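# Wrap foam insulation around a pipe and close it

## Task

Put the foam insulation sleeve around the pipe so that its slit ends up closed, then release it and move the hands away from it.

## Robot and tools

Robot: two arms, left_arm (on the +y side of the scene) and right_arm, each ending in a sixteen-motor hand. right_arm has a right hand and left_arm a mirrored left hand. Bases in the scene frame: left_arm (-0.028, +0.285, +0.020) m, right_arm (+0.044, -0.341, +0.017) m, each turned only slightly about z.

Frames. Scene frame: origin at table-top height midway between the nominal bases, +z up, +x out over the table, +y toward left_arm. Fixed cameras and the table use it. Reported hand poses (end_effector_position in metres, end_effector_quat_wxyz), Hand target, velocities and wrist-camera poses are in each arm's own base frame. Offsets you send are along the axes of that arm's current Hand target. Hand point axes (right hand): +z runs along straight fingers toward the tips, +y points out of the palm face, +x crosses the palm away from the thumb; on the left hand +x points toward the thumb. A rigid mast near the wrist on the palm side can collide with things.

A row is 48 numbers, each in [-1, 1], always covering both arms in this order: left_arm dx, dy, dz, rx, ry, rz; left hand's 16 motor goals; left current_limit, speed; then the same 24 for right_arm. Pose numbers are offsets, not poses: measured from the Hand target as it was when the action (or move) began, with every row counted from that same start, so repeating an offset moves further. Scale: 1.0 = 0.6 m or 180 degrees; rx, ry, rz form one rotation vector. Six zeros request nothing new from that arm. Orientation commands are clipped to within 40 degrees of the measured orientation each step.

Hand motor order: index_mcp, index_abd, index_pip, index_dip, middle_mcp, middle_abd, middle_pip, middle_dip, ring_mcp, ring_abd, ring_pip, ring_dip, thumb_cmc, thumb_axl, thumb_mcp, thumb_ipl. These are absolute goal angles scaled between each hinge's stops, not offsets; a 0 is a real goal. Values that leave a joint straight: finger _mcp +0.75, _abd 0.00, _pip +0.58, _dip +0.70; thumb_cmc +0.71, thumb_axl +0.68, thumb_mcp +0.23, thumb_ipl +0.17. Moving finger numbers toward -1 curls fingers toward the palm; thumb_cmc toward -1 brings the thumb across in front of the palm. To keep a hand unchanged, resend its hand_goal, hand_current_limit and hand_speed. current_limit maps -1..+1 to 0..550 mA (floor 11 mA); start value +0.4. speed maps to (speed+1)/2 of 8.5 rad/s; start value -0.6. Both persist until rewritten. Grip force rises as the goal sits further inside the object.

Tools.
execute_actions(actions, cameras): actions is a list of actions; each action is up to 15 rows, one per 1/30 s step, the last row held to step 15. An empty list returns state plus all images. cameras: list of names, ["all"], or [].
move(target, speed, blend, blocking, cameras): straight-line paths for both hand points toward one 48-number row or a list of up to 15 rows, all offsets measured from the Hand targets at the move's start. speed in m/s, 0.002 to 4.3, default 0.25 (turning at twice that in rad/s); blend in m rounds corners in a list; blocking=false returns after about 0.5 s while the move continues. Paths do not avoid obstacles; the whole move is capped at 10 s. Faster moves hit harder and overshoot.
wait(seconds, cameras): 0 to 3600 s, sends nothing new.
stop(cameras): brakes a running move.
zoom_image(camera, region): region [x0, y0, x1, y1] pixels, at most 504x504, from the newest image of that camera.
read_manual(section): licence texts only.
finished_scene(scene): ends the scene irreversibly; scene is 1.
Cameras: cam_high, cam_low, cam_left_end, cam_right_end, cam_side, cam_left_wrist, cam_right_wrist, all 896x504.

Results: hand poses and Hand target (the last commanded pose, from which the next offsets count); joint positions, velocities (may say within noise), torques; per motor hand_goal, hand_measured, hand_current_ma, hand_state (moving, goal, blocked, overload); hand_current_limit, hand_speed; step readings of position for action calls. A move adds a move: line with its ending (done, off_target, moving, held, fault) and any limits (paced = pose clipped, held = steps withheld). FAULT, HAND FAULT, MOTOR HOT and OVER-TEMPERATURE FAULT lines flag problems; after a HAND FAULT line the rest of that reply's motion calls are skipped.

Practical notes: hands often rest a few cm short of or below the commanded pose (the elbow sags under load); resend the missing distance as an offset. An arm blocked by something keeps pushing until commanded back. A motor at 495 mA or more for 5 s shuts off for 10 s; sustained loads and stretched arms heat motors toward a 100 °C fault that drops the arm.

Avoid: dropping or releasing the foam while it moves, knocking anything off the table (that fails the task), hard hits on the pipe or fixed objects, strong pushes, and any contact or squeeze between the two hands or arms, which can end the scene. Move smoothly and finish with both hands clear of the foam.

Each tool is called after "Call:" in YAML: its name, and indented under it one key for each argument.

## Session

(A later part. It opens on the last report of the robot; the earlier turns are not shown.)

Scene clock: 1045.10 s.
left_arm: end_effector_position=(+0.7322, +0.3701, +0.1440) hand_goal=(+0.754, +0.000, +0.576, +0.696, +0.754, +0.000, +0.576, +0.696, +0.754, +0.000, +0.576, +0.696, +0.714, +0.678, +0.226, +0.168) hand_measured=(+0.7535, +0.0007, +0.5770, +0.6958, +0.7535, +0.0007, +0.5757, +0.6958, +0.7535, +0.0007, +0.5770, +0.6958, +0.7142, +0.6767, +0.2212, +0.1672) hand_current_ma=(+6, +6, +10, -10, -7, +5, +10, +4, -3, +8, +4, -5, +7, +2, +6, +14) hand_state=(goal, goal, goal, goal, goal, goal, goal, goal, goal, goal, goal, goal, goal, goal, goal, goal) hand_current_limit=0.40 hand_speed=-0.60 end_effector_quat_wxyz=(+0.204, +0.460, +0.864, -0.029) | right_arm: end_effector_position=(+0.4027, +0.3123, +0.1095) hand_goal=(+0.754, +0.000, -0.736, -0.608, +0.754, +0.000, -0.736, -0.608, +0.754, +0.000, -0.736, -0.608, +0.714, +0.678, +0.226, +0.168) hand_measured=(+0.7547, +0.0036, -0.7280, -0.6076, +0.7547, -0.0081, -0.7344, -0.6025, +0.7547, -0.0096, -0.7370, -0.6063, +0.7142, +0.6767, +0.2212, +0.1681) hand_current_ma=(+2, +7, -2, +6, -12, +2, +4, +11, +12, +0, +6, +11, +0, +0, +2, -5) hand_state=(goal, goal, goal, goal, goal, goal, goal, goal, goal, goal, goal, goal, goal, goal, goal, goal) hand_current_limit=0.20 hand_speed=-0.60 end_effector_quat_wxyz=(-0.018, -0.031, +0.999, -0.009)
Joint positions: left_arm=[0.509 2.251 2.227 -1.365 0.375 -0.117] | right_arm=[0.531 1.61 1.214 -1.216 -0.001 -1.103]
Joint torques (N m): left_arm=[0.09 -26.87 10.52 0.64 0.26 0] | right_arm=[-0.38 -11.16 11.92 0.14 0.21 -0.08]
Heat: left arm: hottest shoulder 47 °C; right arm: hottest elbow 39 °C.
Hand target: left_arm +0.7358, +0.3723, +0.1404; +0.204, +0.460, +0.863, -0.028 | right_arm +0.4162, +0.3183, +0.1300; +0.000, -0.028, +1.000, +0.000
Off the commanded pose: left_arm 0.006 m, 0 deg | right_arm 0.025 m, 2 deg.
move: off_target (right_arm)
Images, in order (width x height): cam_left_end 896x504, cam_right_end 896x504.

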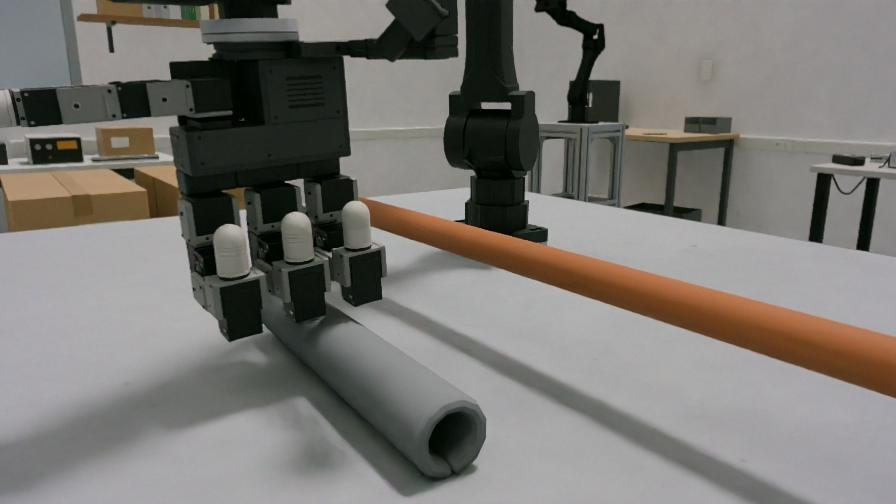

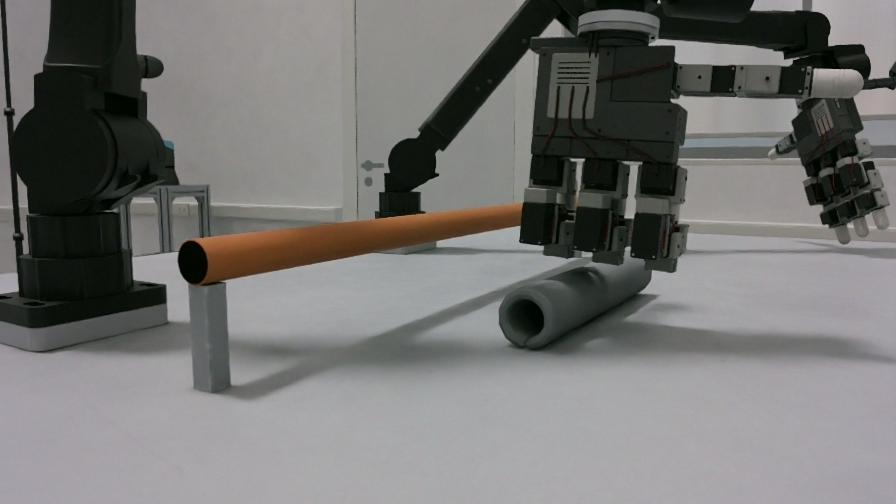

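Call:
move:
  target: [0,0,0,0,0,0,0.754,0,0.576,0.696,0.754,0,0.576,0.696,0.754,0,0.576,0.696,0.714,0.678,0.226,0.168,0.4,-0.6, 0,0.07,-0.15,0,0,0,0.754,0,-0.736,-0.608,0.754,0,-0.736,-0.608,0.754,0,-0.736,-0.608,0.714,0.678,0.226,0.168,0.2,-0.6]
  speed: 0.12
  cameras: ["cam_high","cam_low","cam_side","cam_right_end","cam_left_end"]

Scene clock: 1059.83 s.
left_arm: end_effector_position=(+0.7322, +0.3701, +0.1440) hand_goal=(+0.754, +0.000, +0.576, +0.696, +0.754, +0.000, +0.576, +0.696, +0.754, +0.000, +0.576, +0.696, +0.714, +0.678, +0.226, +0.168) hand_measured=(+0.7535, +0.0007, +0.5770, +0.6971, +0.7535, -0.0008, +0.5770, +0.6958, +0.7535, -0.0008, +0.5770, +0.6958, +0.7142, +0.6777, +0.2212, +0.1672) hand_current_ma=(+5, +7, +11, -5, +0, +0, +8, +3, -2, +5, +2, -13, +6, -2, +6, +9) hand_state=(goal, goal, goal, goal, goal, goal, goal, goal, goal, goal, goal, goal, goal, goal, goal, goal) hand_current_limit=0.40 hand_speed=-0.60 end_effector_quat_wxyz=(+0.204, +0.460, +0.864, -0.029) | right_arm: end_effector_position=(+0.4075, +0.3486, +0.2030) hand_goal=(+0.754, +0.000, -0.736, -0.608, +0.754, +0.000, -0.736, -0.608, +0.754, +0.000, -0.736, -0.608, +0.714, +0.678, +0.226, +0.168) hand_measured=(+0.7547, +0.0036, -0.7267, -0.6076, +0.7547, -0.0081, -0.7357, -0.6025, +0.7535, -0.0110, -0.7370, -0.6076, +0.7142, +0.6777, +0.2212, +0.1681) hand_current_ma=(+1, +7, +0, +8, -9, +2, +0, +8, +6, +6, +8, +8, +2, -3, +3, -5) hand_state=(goal, goal, goal, goal, goal, goal, goal, goal, goal, goal, goal, goal, goal, goal, goal, goal) hand_current_limit=0.20 hand_speed=-0.60 end_effector_quat_wxyz=(-0.014, -0.027, +1.000, -0.008)
Joint positions: left_arm=[0.509 2.251 2.227 -1.365 0.375 -0.117] | right_arm=[0.593 1.597 1.452 -1.458 -0.001 -1.032]
Joint torques (N m): left_arm=[0.03 -26.75 10.47 0.65 0.27 0.01] | right_arm=[1.03 -10.7 12.93 0.2 0.19 -0.03]
Heat: left arm: hottest shoulder 47 °C; right arm: hottest elbow 41 °C.
Hand target: left_arm +0.7358, +0.3723, +0.1404; +0.204, +0.460, +0.863, -0.028 | right_arm +0.4139, +0.3603, +0.2199; +0.000, -0.028, +1.000, +0.000
Off the commanded pose: left_arm 0.006 m, 0 deg | right_arm 0.022 m, 2 deg.
move: off_target (right_arm)
Images, in order (width x height): cam_high 896x504, cam_low 896x504, cam_left_end 896x504, cam_right_end 896x504, cam_side 896x504.

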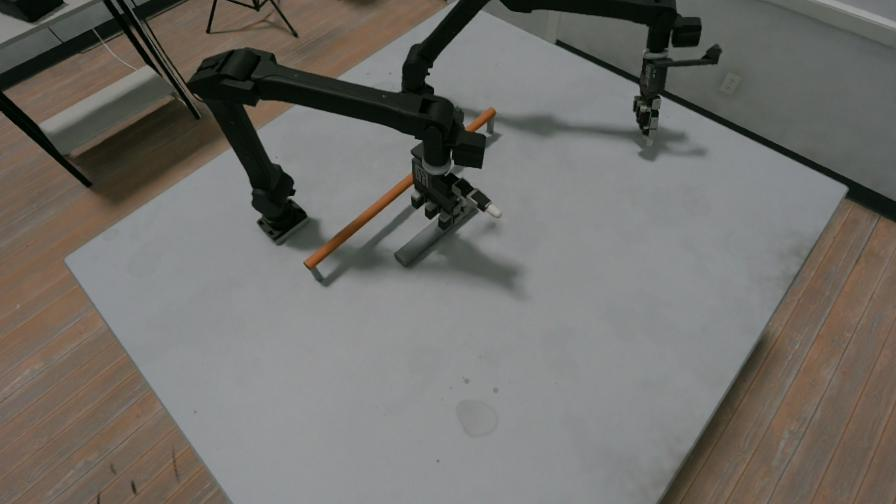

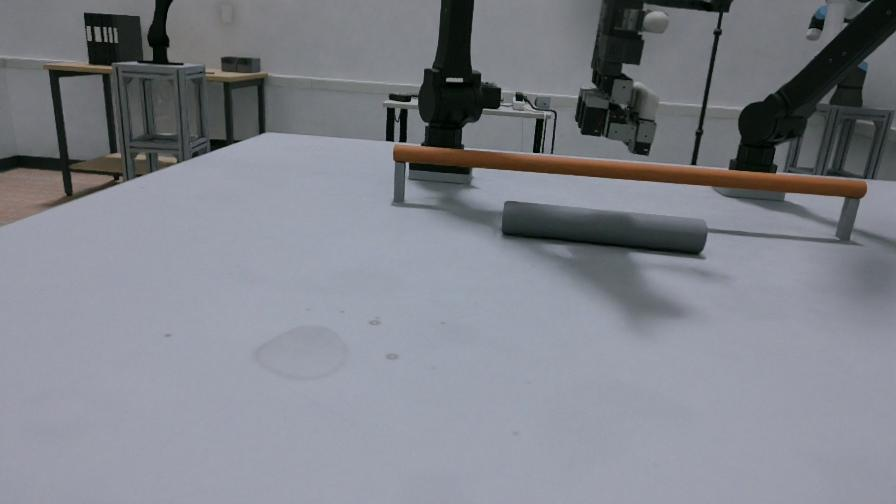

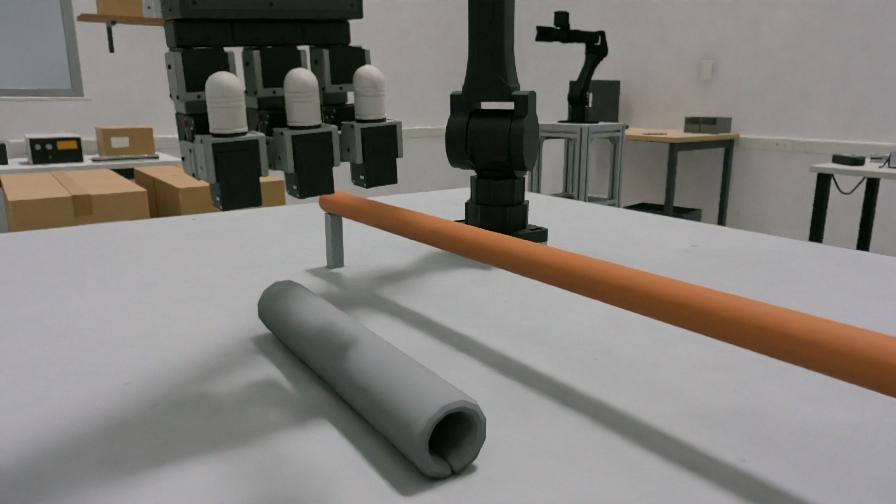

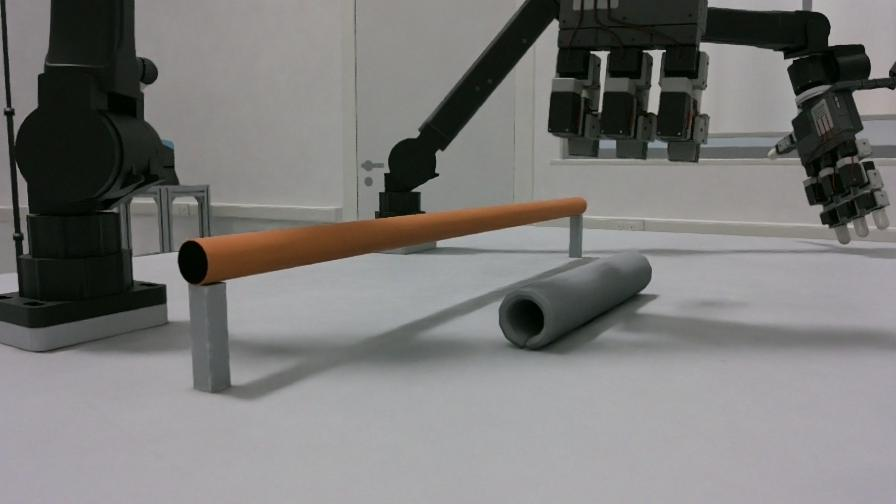

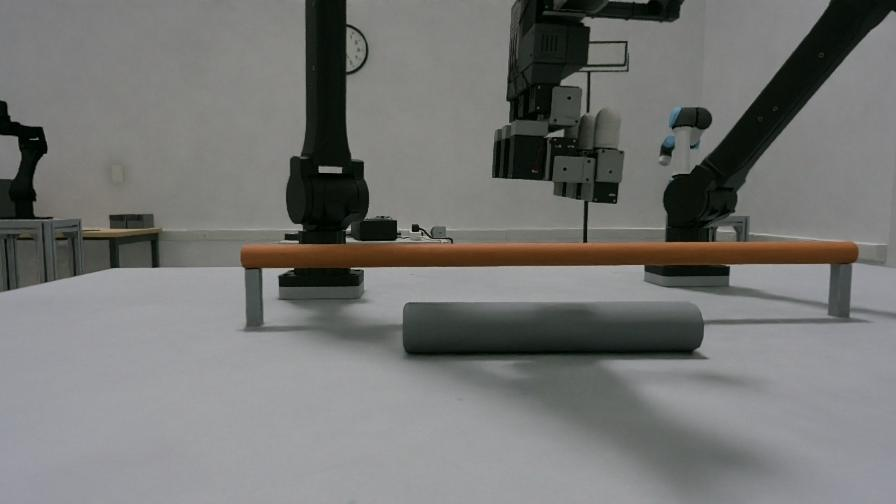

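Call:
move:
  target: [0,0,0,0,0,0,0.754,0,0.576,0.696,0.754,0,0.576,0.696,0.754,0,0.576,0.696,0.714,0.678,0.226,0.168,0.4,-0.6, 0.054,0.018,0,0,0,0.0239,0.754,0.25,0.576,0.696,0.754,0,-0.737,-0.609,0.754,-0.25,0.576,0.696,0.714,0.678,0.226,0.168,0.2,-0.6]
  speed: 0.12
  cameras: ["cam_right_end","cam_left_end","cam_side"]

Scene clock: 1094.27 s.
left_arm: end_effector_position=(+0.7322, +0.3701, +0.1440) hand_goal=(+0.754, +0.000, +0.576, +0.696, +0.754, +0.000, +0.576, +0.696, +0.754, +0.000, +0.576, +0.696, +0.714, +0.678, +0.226, +0.168) hand_measured=(+0.7523, +0.0007, +0.5770, +0.6958, +0.7535, +0.0007, +0.5757, +0.6958, +0.7535, -0.0008, +0.5770, +0.6958, +0.7142, +0.6777, +0.2212, +0.1681) hand_current_ma=(+7, +7, +6, -5, -8, +5, +7, +6, -3, +8, +3, -6, +5, +4, +4, +8) hand_state=(goal, goal, goal, goal, goal, goal, goal, goal, goal, goal, goal, goal, goal, goal, goal, goal) hand_current_limit=0.40 hand_speed=-0.60 end_effector_quat_wxyz=(+0.204, +0.460, +0.864, -0.029) | right_arm: end_effector_position=(+0.3838, +0.3672, +0.2186) hand_goal=(+0.754, +0.250, +0.576, +0.696, +0.754, +0.000, -0.736, -0.608, +0.754, -0.250, +0.576, +0.696, +0.714, +0.678, +0.226, +0.168) hand_measured=(+0.7486, +0.2454, +0.5757, +0.6958, +0.7535, -0.0081, -0.7344, -0.6038, +0.7486, -0.2455, +0.5757, +0.6958, +0.7142, +0.6777, +0.2222, +0.1672) hand_current_ma=(+1, +10, -5, +10, -13, -2, +4, +11, +8, +3, +11, +7, +1, -1, +5, -2) hand_state=(goal, goal, goal, goal, goal, goal, goal, goal, goal, goal, goal, goal, goal, goal, goal, goal) hand_current_limit=0.20 hand_speed=-0.60 end_effector_quat_wxyz=(-0.002, +0.008, +1.000, -0.001)
Joint positions: left_arm=[0.509 2.251 2.227 -1.365 0.375 -0.117] | right_arm=[0.666 1.543 1.426 -1.458 -0.001 -0.889]
Joint torques (N m): left_arm=[0.09 -26.64 10.55 0.64 0.28 0.01] | right_arm=[0.44 -10.7 9.28 0.7 0.25 -0.02]
Heat: left arm: hottest shoulder 47 °C; right arm: hottest elbow 41 °C.
Hand target: left_arm +0.7358, +0.3723, +0.1404; +0.204, +0.460, +0.863, -0.028 | right_arm +0.3809, +0.3692, +0.2198; +0.000, +0.009, +1.000, +0.000
Off the commanded pose: left_arm 0.006 m, 0 deg | right_arm 0.004 m, 0 deg.
move: done
Images, in order (width x height): cam_left_end 896x504, cam_right_end 896x504, cam_side 896x504.

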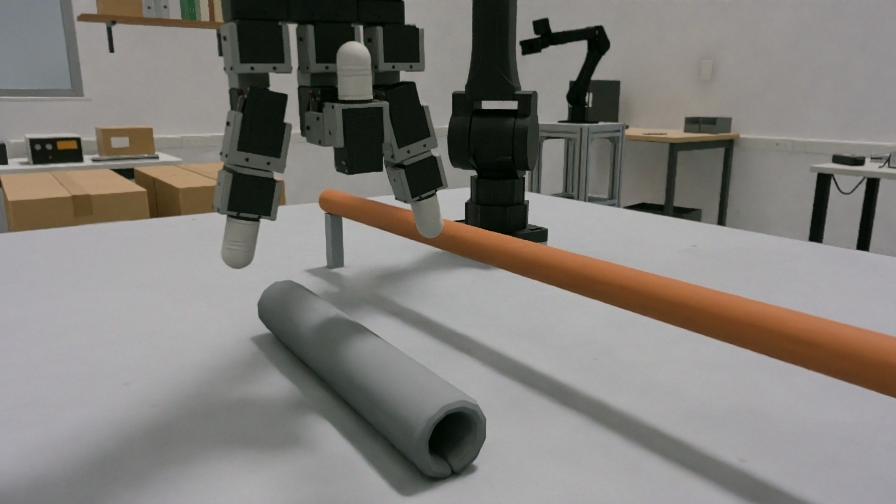

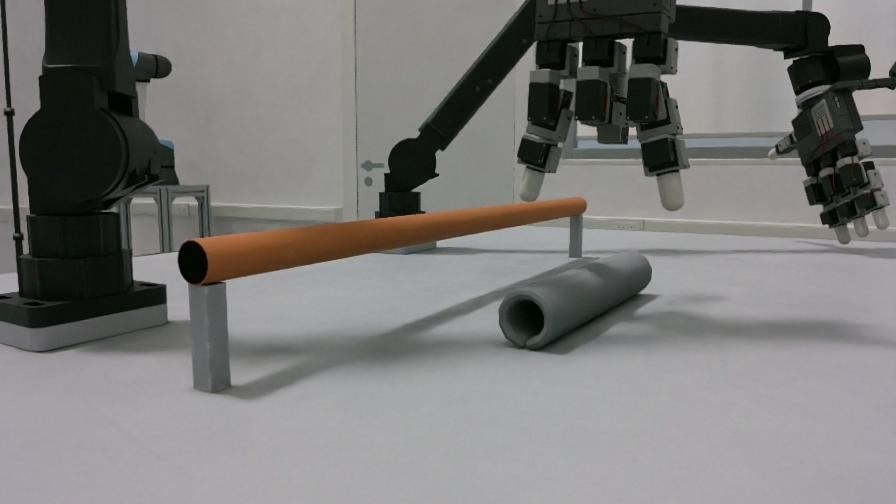

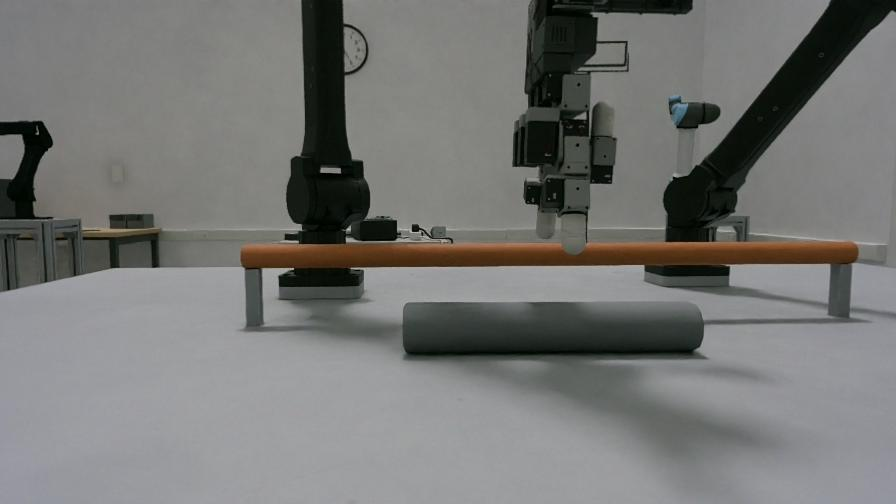

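Call:
move:
  target: [0,0,0,0,0,0,0.754,0,0.576,0.696,0.754,0,0.576,0.696,0.754,0,0.576,0.696,0.714,0.678,0.226,0.168,0.4,-0.6, 0,0.008,0.158,0,0,0,0.754,0.25,0.576,0.696,0.754,0,-0.737,-0.609,0.754,-0.25,0.576,0.696,0.714,0.678,0.226,0.168,0.2,-0.6]
  speed: 0.1
  cameras: ["cam_right_end","cam_left_end","cam_side"]

Scene clock: 1104.63 s.
left_arm: end_effector_position=(+0.7322, +0.3701, +0.1440) hand_goal=(+0.754, +0.000, +0.576, +0.696, +0.754, +0.000, +0.576, +0.696, +0.754, +0.000, +0.576, +0.696, +0.714, +0.678, +0.226, +0.168) hand_measured=(+0.7535, +0.0007, +0.5770, +0.6958, +0.7523, -0.0008, +0.5770, +0.6958, +0.7535, +0.0007, +0.5770, +0.6958, +0.7142, +0.6777, +0.2212, +0.1681) hand_current_ma=(+9, +5, +7, -10, -4, +6, +4, +2, +3, +3, -1, -14, +6, -2, +1, +6) hand_state=(goal, goal, goal, goal, goal, goal, goal, goal, goal, goal, goal, goal, goal, goal, goal, goal) hand_current_limit=0.40 hand_speed=-0.60 end_effector_quat_wxyz=(+0.204, +0.460, +0.864, -0.029) | right_arm: end_effector_position=(+0.3831, +0.3672, +0.1313) hand_goal=(+0.754, +0.250, +0.576, +0.696, +0.754, +0.000, -0.736, -0.608, +0.754, -0.250, +0.576, +0.696, +0.714, +0.678, +0.226, +0.168) hand_measured=(+0.7474, +0.2468, +0.5757, +0.6945, +0.7535, -0.0081, -0.7331, -0.6025, +0.7486, -0.2440, +0.5757, +0.6971, +0.7142, +0.6777, +0.2212, +0.1672) hand_current_ma=(+2, +7, -6, +4, -9, +1, +1, +9, +6, +6, +8, +11, +3, -1, +6, -7) hand_state=(goal, goal, goal, goal, goal, goal, goal, goal, goal, goal, goal, goal, goal, goal, goal, goal) hand_current_limit=0.20 hand_speed=-0.60 end_effector_quat_wxyz=(+0.000, +0.011, +1.000, +0.001)
Joint positions: left_arm=[0.509 2.251 2.227 -1.365 0.375 -0.117] | right_arm=[0.668 1.589 1.244 -1.224 -0.001 -0.88]
Joint torques (N m): left_arm=[0.21 -26.52 10.48 0.64 0.25 -0.01] | right_arm=[1.03 -9.47 8.99 1.18 0.24 0]
Heat: left arm: hottest shoulder 47 °C; right arm: hottest elbow 41 °C.
Hand target: left_arm +0.7358, +0.3723, +0.1404; +0.204, +0.460, +0.863, -0.028 | right_arm +0.3810, +0.3740, +0.1253; +0.000, +0.009, +1.000, +0.000
Off the commanded pose: left_arm 0.006 m, 0 deg | right_arm 0.009 m, 0 deg.
move: done
Images, in order (width x height): cam_left_end 896x504, cam_right_end 896x504, cam_side 896x504.

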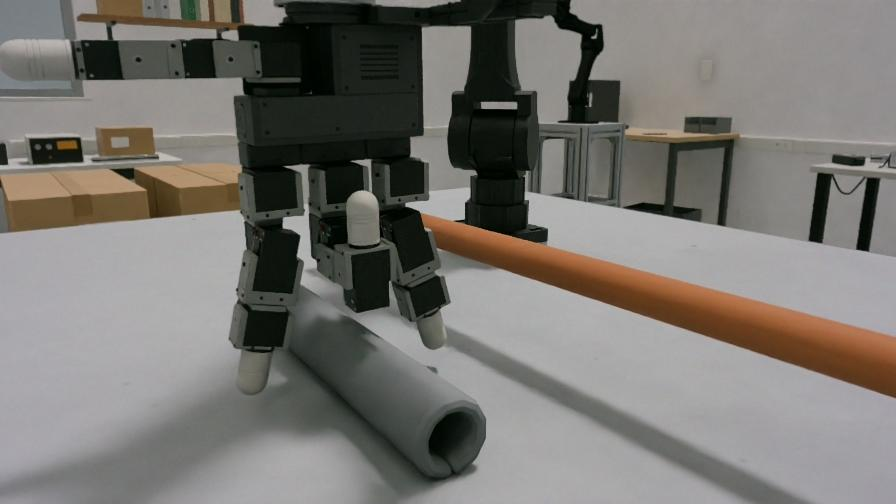

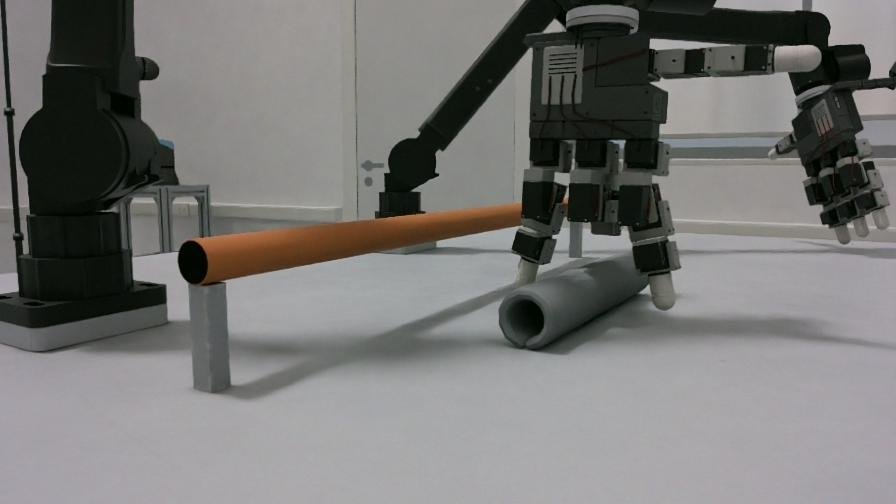

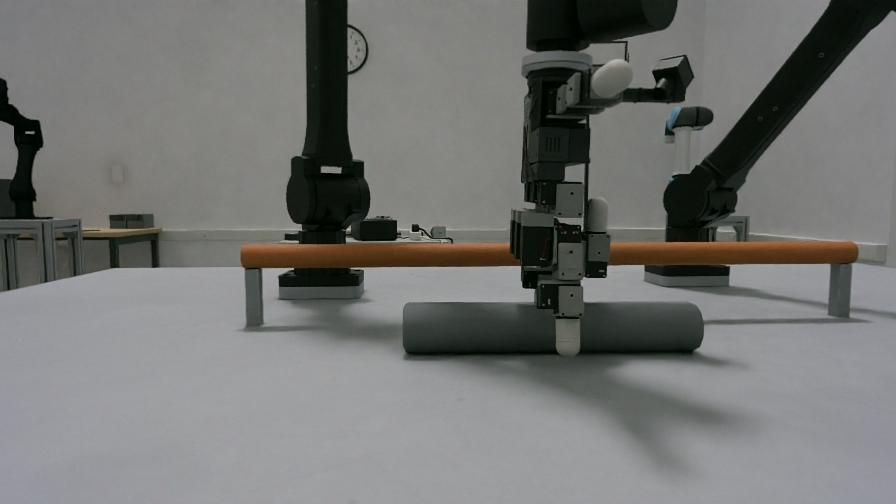

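Call:
move:
  target: [0,0,0,0,0,0,0.754,0,0.576,0.696,0.754,0,0.576,0.696,0.754,0,0.576,0.696,0.714,0.678,0.226,0.168,0.4,-0.6, 0,0,0,0,0,0,0.754,-0.35,0.576,0.696,0.754,0,-0.737,-0.609,0.754,0.35,0.576,0.696,0.714,0.678,0.226,0.168,0.2,-0.8]
  speed: 0.1
  cameras: ["cam_right_end","cam_left_end"]

Call:
zoom_image:
  camera: "cam_right_end"
  region: [500, 230, 700, 370]

Scene clock: 1114.47 s.
left_arm: end_effector_position=(+0.7322, +0.3701, +0.1440) hand_goal=(+0.754, +0.000, +0.576, +0.696, +0.754, +0.000, +0.576, +0.696, +0.754, +0.000, +0.576, +0.696, +0.714, +0.678, +0.226, +0.168) hand_measured=(+0.7535, +0.0007, +0.5770, +0.6958, +0.7523, +0.0007, +0.5770, +0.6958, +0.7535, -0.0008, +0.5770, +0.6958, +0.7142, +0.6767, +0.2212, +0.1681) hand_current_ma=(+8, +6, +8, -7, +0, +5, +2, +7, +2, +6, +2, -7, +4, +1, +0, +8) hand_state=(goal, goal, goal, goal, goal, goal, goal, goal, goal, goal, goal, goal, goal, goal, goal, goal) hand_current_limit=0.40 hand_speed=-0.60 end_effector_quat_wxyz=(+0.204, +0.460, +0.864, -0.029) | right_arm: end_effector_position=(+0.3831, +0.3672, +0.1313) hand_goal=(+0.754, -0.350, +0.576, +0.696, +0.754, +0.000, -0.736, -0.608, +0.754, +0.350, +0.576, +0.696, +0.714, +0.678, +0.226, +0.168) hand_measured=(+0.7474, -0.1385, +0.5770, +0.6958, +0.7535, -0.0096, -0.7344, -0.6025, +0.7498, +0.1545, +0.5757, +0.6958, +0.7142, +0.6777, +0.2222, +0.1672) hand_current_ma=(-2, +177, -7, +10, -6, +1, +3, +12, +8, -145, +9, +11, +3, -2, +2, -7) hand_state=(goal, blocked, goal, goal, goal, goal, goal, goal, goal, blocked, goal, goal, goal, goal, goal, goal) hand_current_limit=0.20 hand_speed=-0.80 end_effector_quat_wxyz=(+0.000, +0.011, +1.000, +0.001)
Joint positions: left_arm=[0.509 2.251 2.227 -1.365 0.375 -0.117] | right_arm=[0.668 1.589 1.244 -1.224 -0.001 -0.88]
Joint torques (N m): left_arm=[-0.09 -26.75 10.47 0.59 0.26 -0.01] | right_arm=[1.03 -9.58 8.99 1.2 0.25 -0.01]
Heat: left arm: hottest shoulder 47 °C; right arm: hottest elbow 41 °C.
Hand target: left_arm +0.7358, +0.3723, +0.1404; +0.204, +0.460, +0.863, -0.028 | right_arm +0.3810, +0.3740, +0.1253; +0.000, +0.009, +1.000, +0.000
Off the commanded pose: left_arm 0.006 m, 0 deg | right_arm 0.009 m, 0 deg.
move: done
Images, in order (width x height): cam_left_end 896x504, cam_right_end 896x504.

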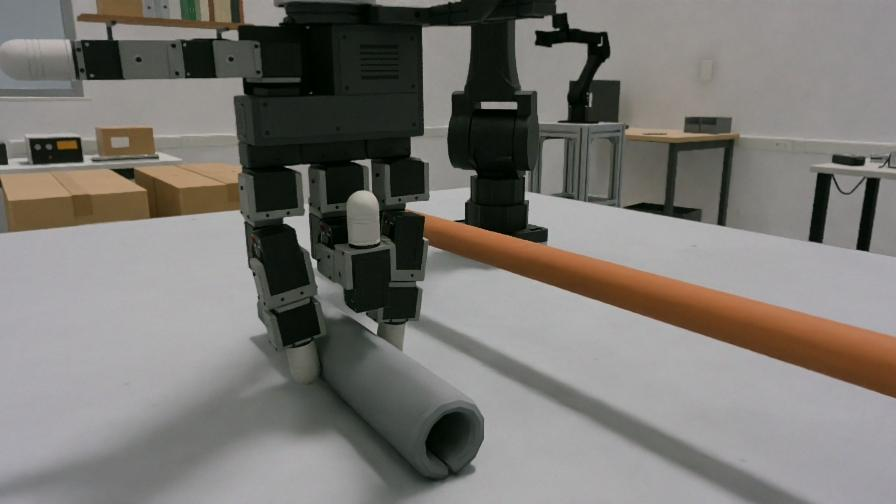

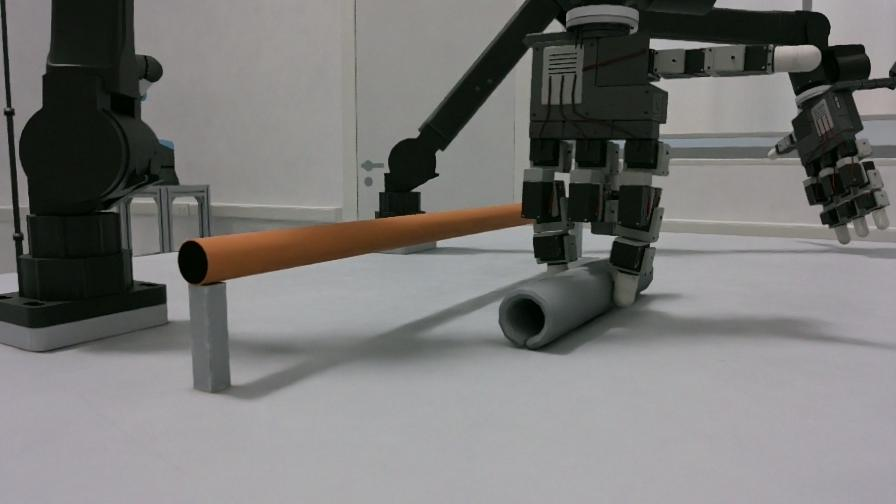

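Scaled by 2.520 from the camera's image (finer frame: 1280x720).

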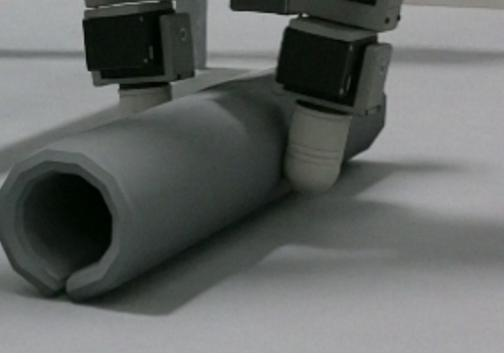

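Call:
move:
  target: [0,0,0,0,0,0,0.754,0,0.576,0.696,0.754,0,0.576,0.696,0.754,0,0.576,0.696,0.714,0.678,0.226,0.168,0.4,-0.6, 0,0,-0.266,0,0,0,0.754,-0.35,0.576,0.696,0.754,0,-0.737,-0.609,0.754,0.35,0.576,0.696,0.714,0.678,0.226,0.168,0.2,-0.8]
  speed: 0.1
  cameras: ["cam_right_end","cam_left_end","cam_side","cam_low"]

Call:
zoom_image:
  camera: "cam_right_end"
  region: [480, 100, 680, 240]

Scene clock: 1121.50 s.
left_arm: end_effector_position=(+0.7322, +0.3701, +0.1440) hand_goal=(+0.754, +0.000, +0.576, +0.696, +0.754, +0.000, +0.576, +0.696, +0.754, +0.000, +0.576, +0.696, +0.714, +0.678, +0.226, +0.168) hand_measured=(+0.7523, -0.0008, +0.5770, +0.6958, +0.7535, +0.0007, +0.5770, +0.6958, +0.7523, -0.0008, +0.5770, +0.6958, +0.7142, +0.6777, +0.2212, +0.1681) hand_current_ma=(+10, +6, +9, -6, -5, +0, +8, +4, +0, +5, +2, -7, +5, -4, +4, +10) hand_state=(goal, goal, goal, goal, goal, goal, goal, goal, goal, goal, goal, goal, goal, goal, goal, goal) hand_current_limit=0.40 hand_speed=-0.60 end_effector_quat_wxyz=(+0.204, +0.460, +0.864, -0.029) | right_arm: end_effector_position=(+0.3784, +0.3635, +0.2619) hand_goal=(+0.754, -0.350, +0.576, +0.696, +0.754, +0.000, -0.736, -0.608, +0.754, +0.350, +0.576, +0.696, +0.714, +0.678, +0.226, +0.168) hand_measured=(+0.7474, -0.1400, +0.5795, +0.6958, +0.7535, -0.0081, -0.7344, -0.6025, +0.7486, +0.1560, +0.5757, +0.6958, +0.7142, +0.6777, +0.2222, +0.1672) hand_current_ma=(-1, +181, -6, +5, -13, +2, +2, +8, +8, -150, +8, +11, +4, +0, -1, -7) hand_state=(goal, blocked, goal, goal, goal, goal, goal, goal, goal, blocked, goal, goal, goal, goal, goal, goal) hand_current_limit=0.20 hand_speed=-0.80 end_effector_quat_wxyz=(-0.017, +0.011, +1.000, -0.013)
Joint positions: left_arm=[0.509 2.251 2.227 -1.365 0.375 -0.117] | right_arm=[0.668 1.543 1.546 -1.616 -0.001 -0.88]
Joint torques (N m): left_arm=[-0.21 -26.52 10.44 0.66 0.27 0.02] | right_arm=[1.08 -10.75 13.15 0.12 0.23 -0.02]
Heat: left arm: hottest shoulder 47 °C; right arm: hottest elbow 40 °C.
Hand target: left_arm +0.7358, +0.3723, +0.1404; +0.204, +0.460, +0.863, -0.028 | right_arm +0.3811, +0.3740, +0.2847; +0.000, +0.009, +1.000, +0.000
Off the commanded pose: left_arm 0.006 m, 0 deg | right_arm 0.025 m, 2 deg.
move: off_target (right_arm)
Images, in order (width x height): cam_low 896x504, cam_left_end 896x504, cam_right_end 896x504, cam_side 896x504.

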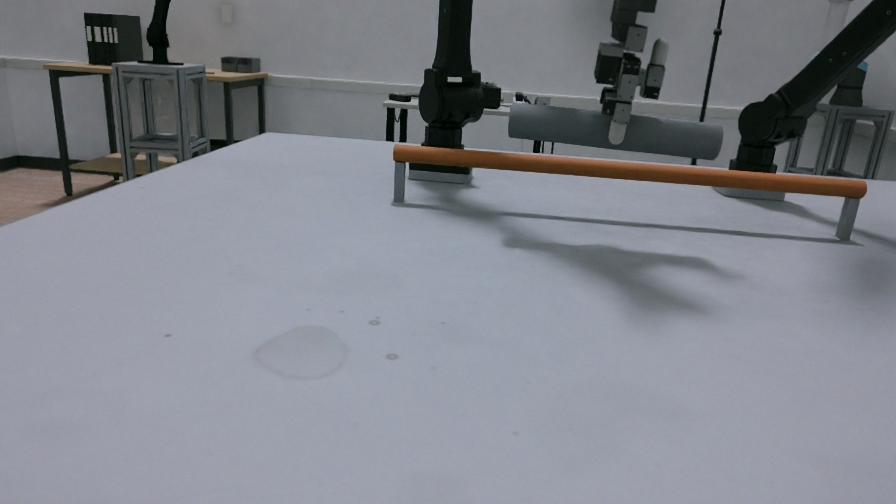

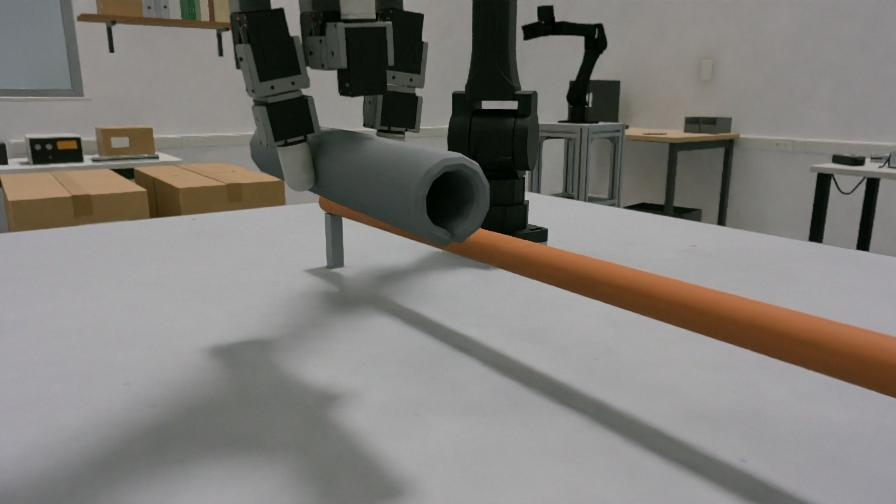

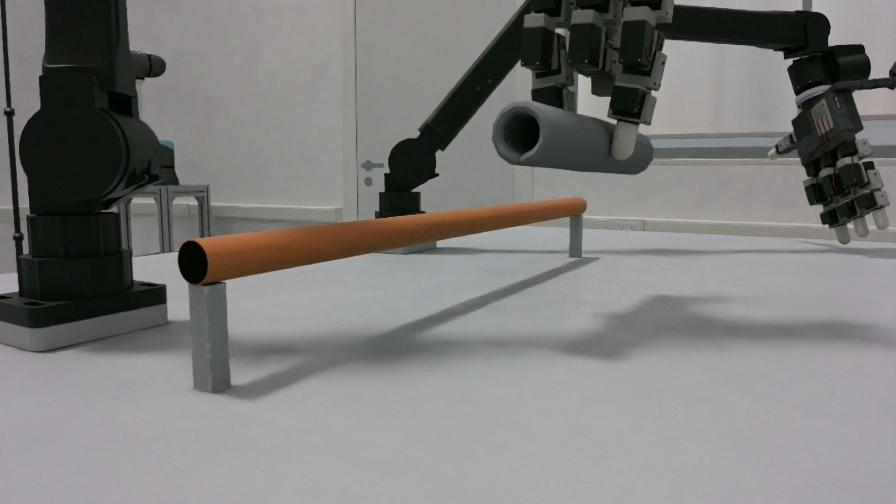

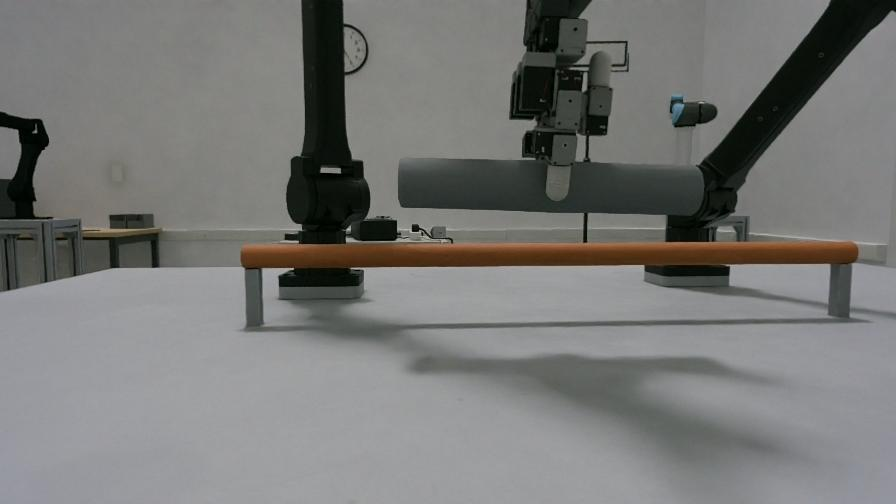

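Scaled by 2.520 from the camera's image (finer frame: 1280x720).

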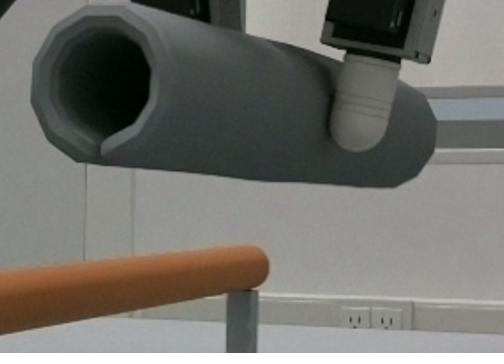

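Call:
move:
  target: [0,0,0,0,0,0,0.754,0,0.576,0.696,0.754,0,0.576,0.696,0.754,0,0.576,0.696,0.714,0.678,0.226,0.168,0.4,-0.6, 0.235,0,0.033,0,0,-0.025,0.754,-0.35,0.576,0.696,0.754,0,-0.737,-0.609,0.754,0.35,0.576,0.696,0.714,0.678,0.226,0.168,0.2,-0.8]
  speed: 0.08
  cameras: ["cam_high","cam_right_end","cam_left_end","cam_side","cam_low"]

Call:
zoom_image:
  camera: "cam_high"
  region: [280, 100, 520, 300]

Call:
zoom_image:
  camera: "cam_right_end"
  region: [300, 100, 500, 240]

Call:
zoom_image:
  camera: "cam_left_end"
  region: [500, 150, 740, 320]

Scene clock: 1148.97 s.
left_arm: end_effector_position=(+0.7322, +0.3701, +0.1440) hand_goal=(+0.754, +0.000, +0.576, +0.696, +0.754, +0.000, +0.576, +0.696, +0.754, +0.000, +0.576, +0.696, +0.714, +0.678, +0.226, +0.168) hand_measured=(+0.7535, +0.0007, +0.5770, +0.6958, +0.7535, +0.0007, +0.5770, +0.6958, +0.7535, -0.0008, +0.5770, +0.6958, +0.7142, +0.6767, +0.2212, +0.1681) hand_current_ma=(+3, +12, +10, -6, -6, +8, +7, +6, -1, +3, +4, -12, +4, -3, +9, +14) hand_state=(goal, goal, goal, goal, goal, goal, goal, goal, goal, goal, goal, goal, goal, goal, goal, goal) hand_current_limit=0.40 hand_speed=-0.60 end_effector_quat_wxyz=(+0.204, +0.460, +0.864, -0.029) | right_arm: end_effector_position=(+0.2434, +0.3735, +0.2619) hand_goal=(+0.754, -0.350, +0.576, +0.696, +0.754, +0.000, -0.736, -0.608, +0.754, +0.350, +0.576, +0.696, +0.714, +0.678, +0.226, +0.168) hand_measured=(+0.7474, -0.1385, +0.5808, +0.6958, +0.7547, -0.0096, -0.7357, -0.6025, +0.7486, +0.1545, +0.5757, +0.6958, +0.7142, +0.6777, +0.2222, +0.1681) hand_current_ma=(-2, +177, -3, +6, -12, +8, +4, +10, +7, -149, +10, +10, +3, -2, +0, -3) hand_state=(goal, blocked, goal, goal, goal, goal, goal, goal, goal, blocked, goal, goal, goal, goal, goal, goal) hand_current_limit=0.20 hand_speed=-0.80 end_effector_quat_wxyz=(-0.006, -0.029, +1.000, -0.006)
Joint positions: left_arm=[0.509 2.251 2.227 -1.365 0.375 -0.117] | right_arm=[0.905 1.305 1.297 -1.581 -0.001 -0.724]
Joint torques (N m): left_arm=[0.09 -26.87 10.54 0.58 0.26 0.01] | right_arm=[0.91 -7.65 9.35 1.11 0.24 0.01]
Heat: left arm: hottest shoulder 48 °C; right arm: hottest elbow 44 °C.
Hand target: left_arm +0.7358, +0.3723, +0.1404; +0.204, +0.460, +0.863, -0.028 | right_arm +0.2400, +0.3766, +0.2650; +0.000, -0.030, +1.000, +0.000
Off the commanded pose: left_arm 0.006 m, 0 deg | right_arm 0.005 m, 1 deg.
move: done
Images, in order (width x height): cam_high 896x504, cam_low 896x504, cam_left_end 896x504, cam_right_end 896x504, cam_side 896x504.

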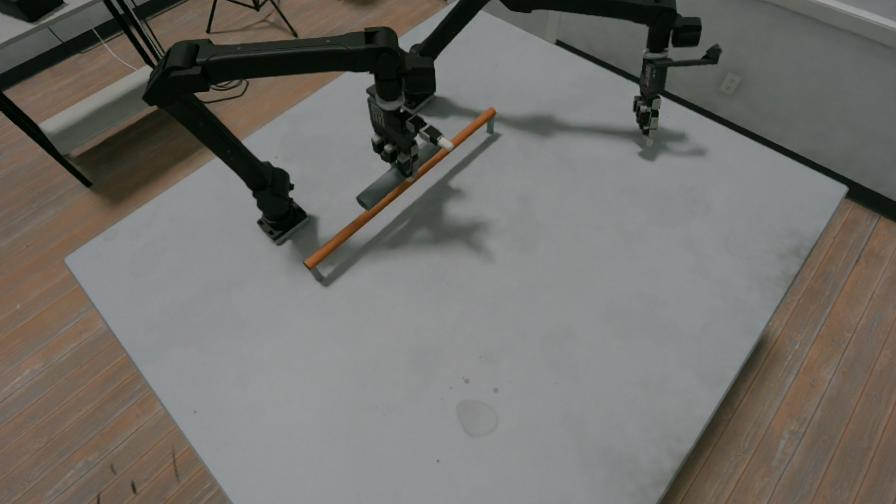

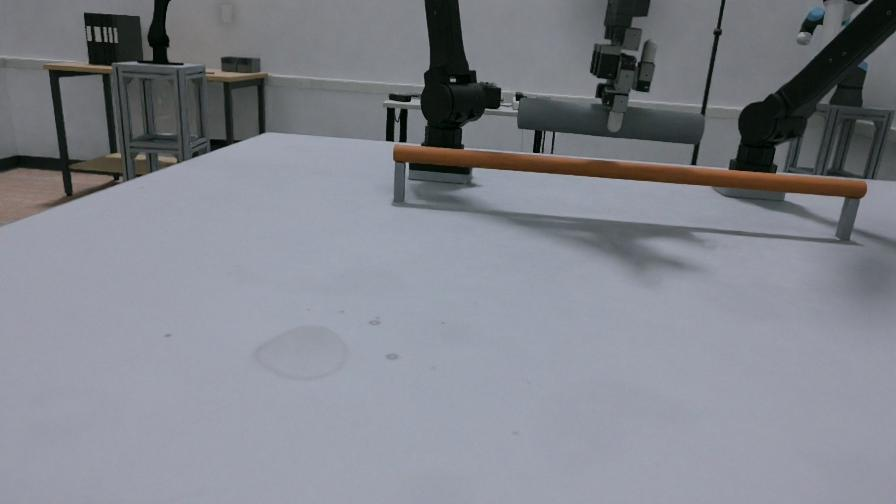

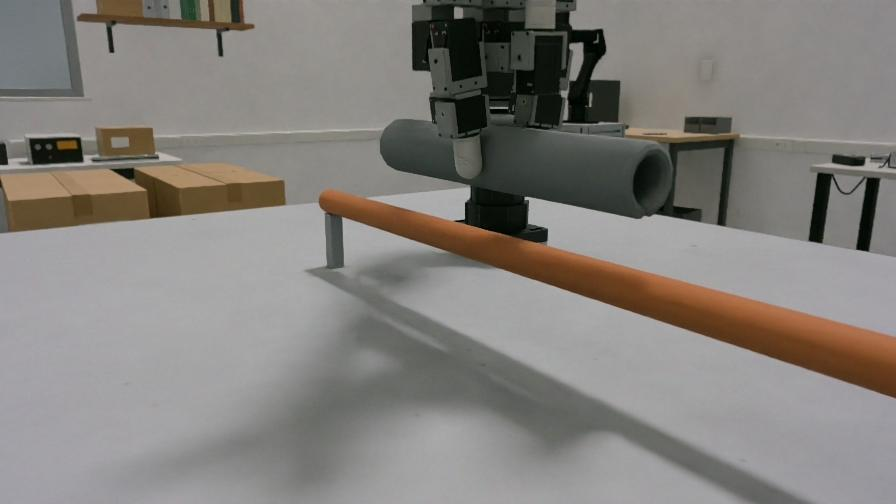

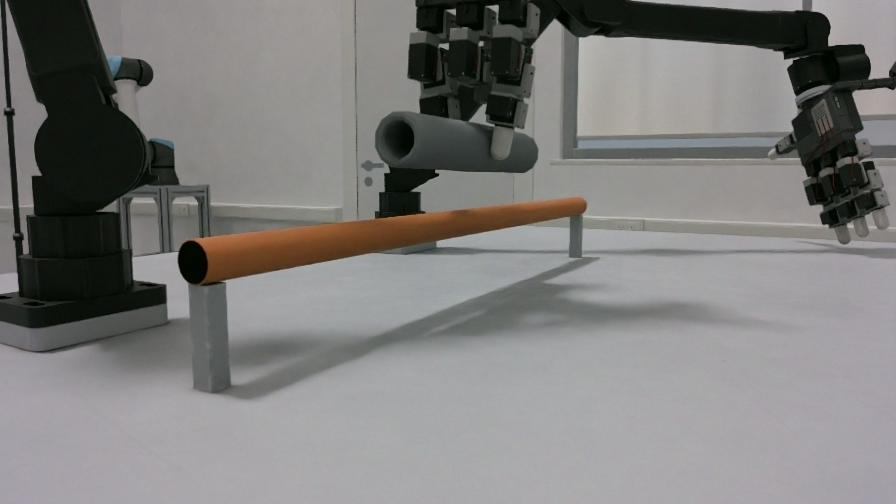

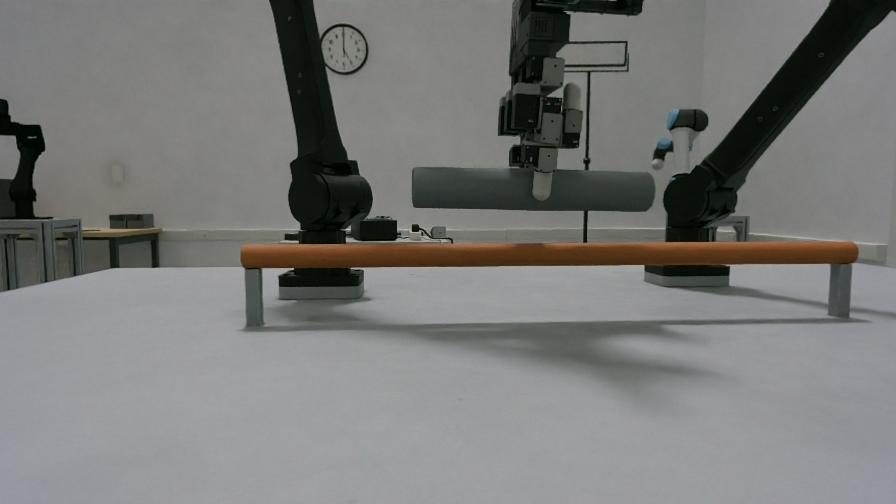

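Scaled by 2.100 from the camera's image (finer frame: 1280x720).

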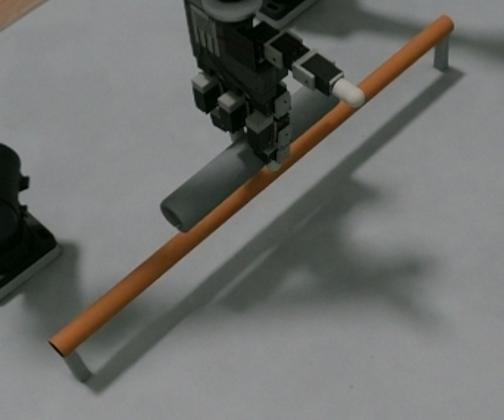

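Scaled by 2.520 from the camera's image (finer frame: 1280x720).

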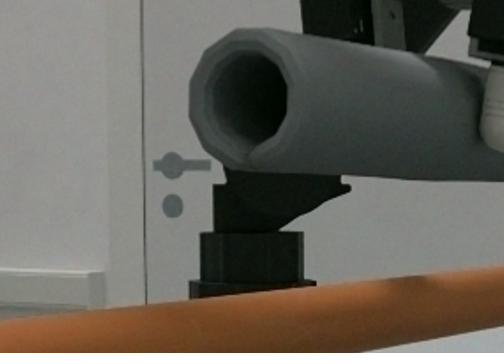

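Scaled by 2.100 from the camera's image (finer frame: 1280x720).

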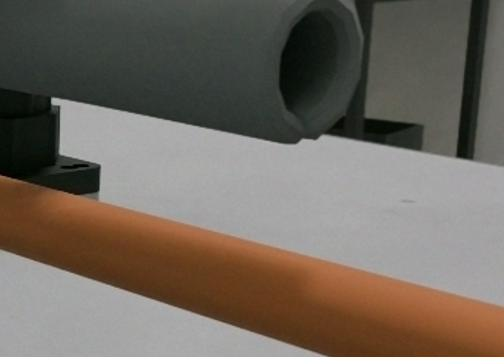

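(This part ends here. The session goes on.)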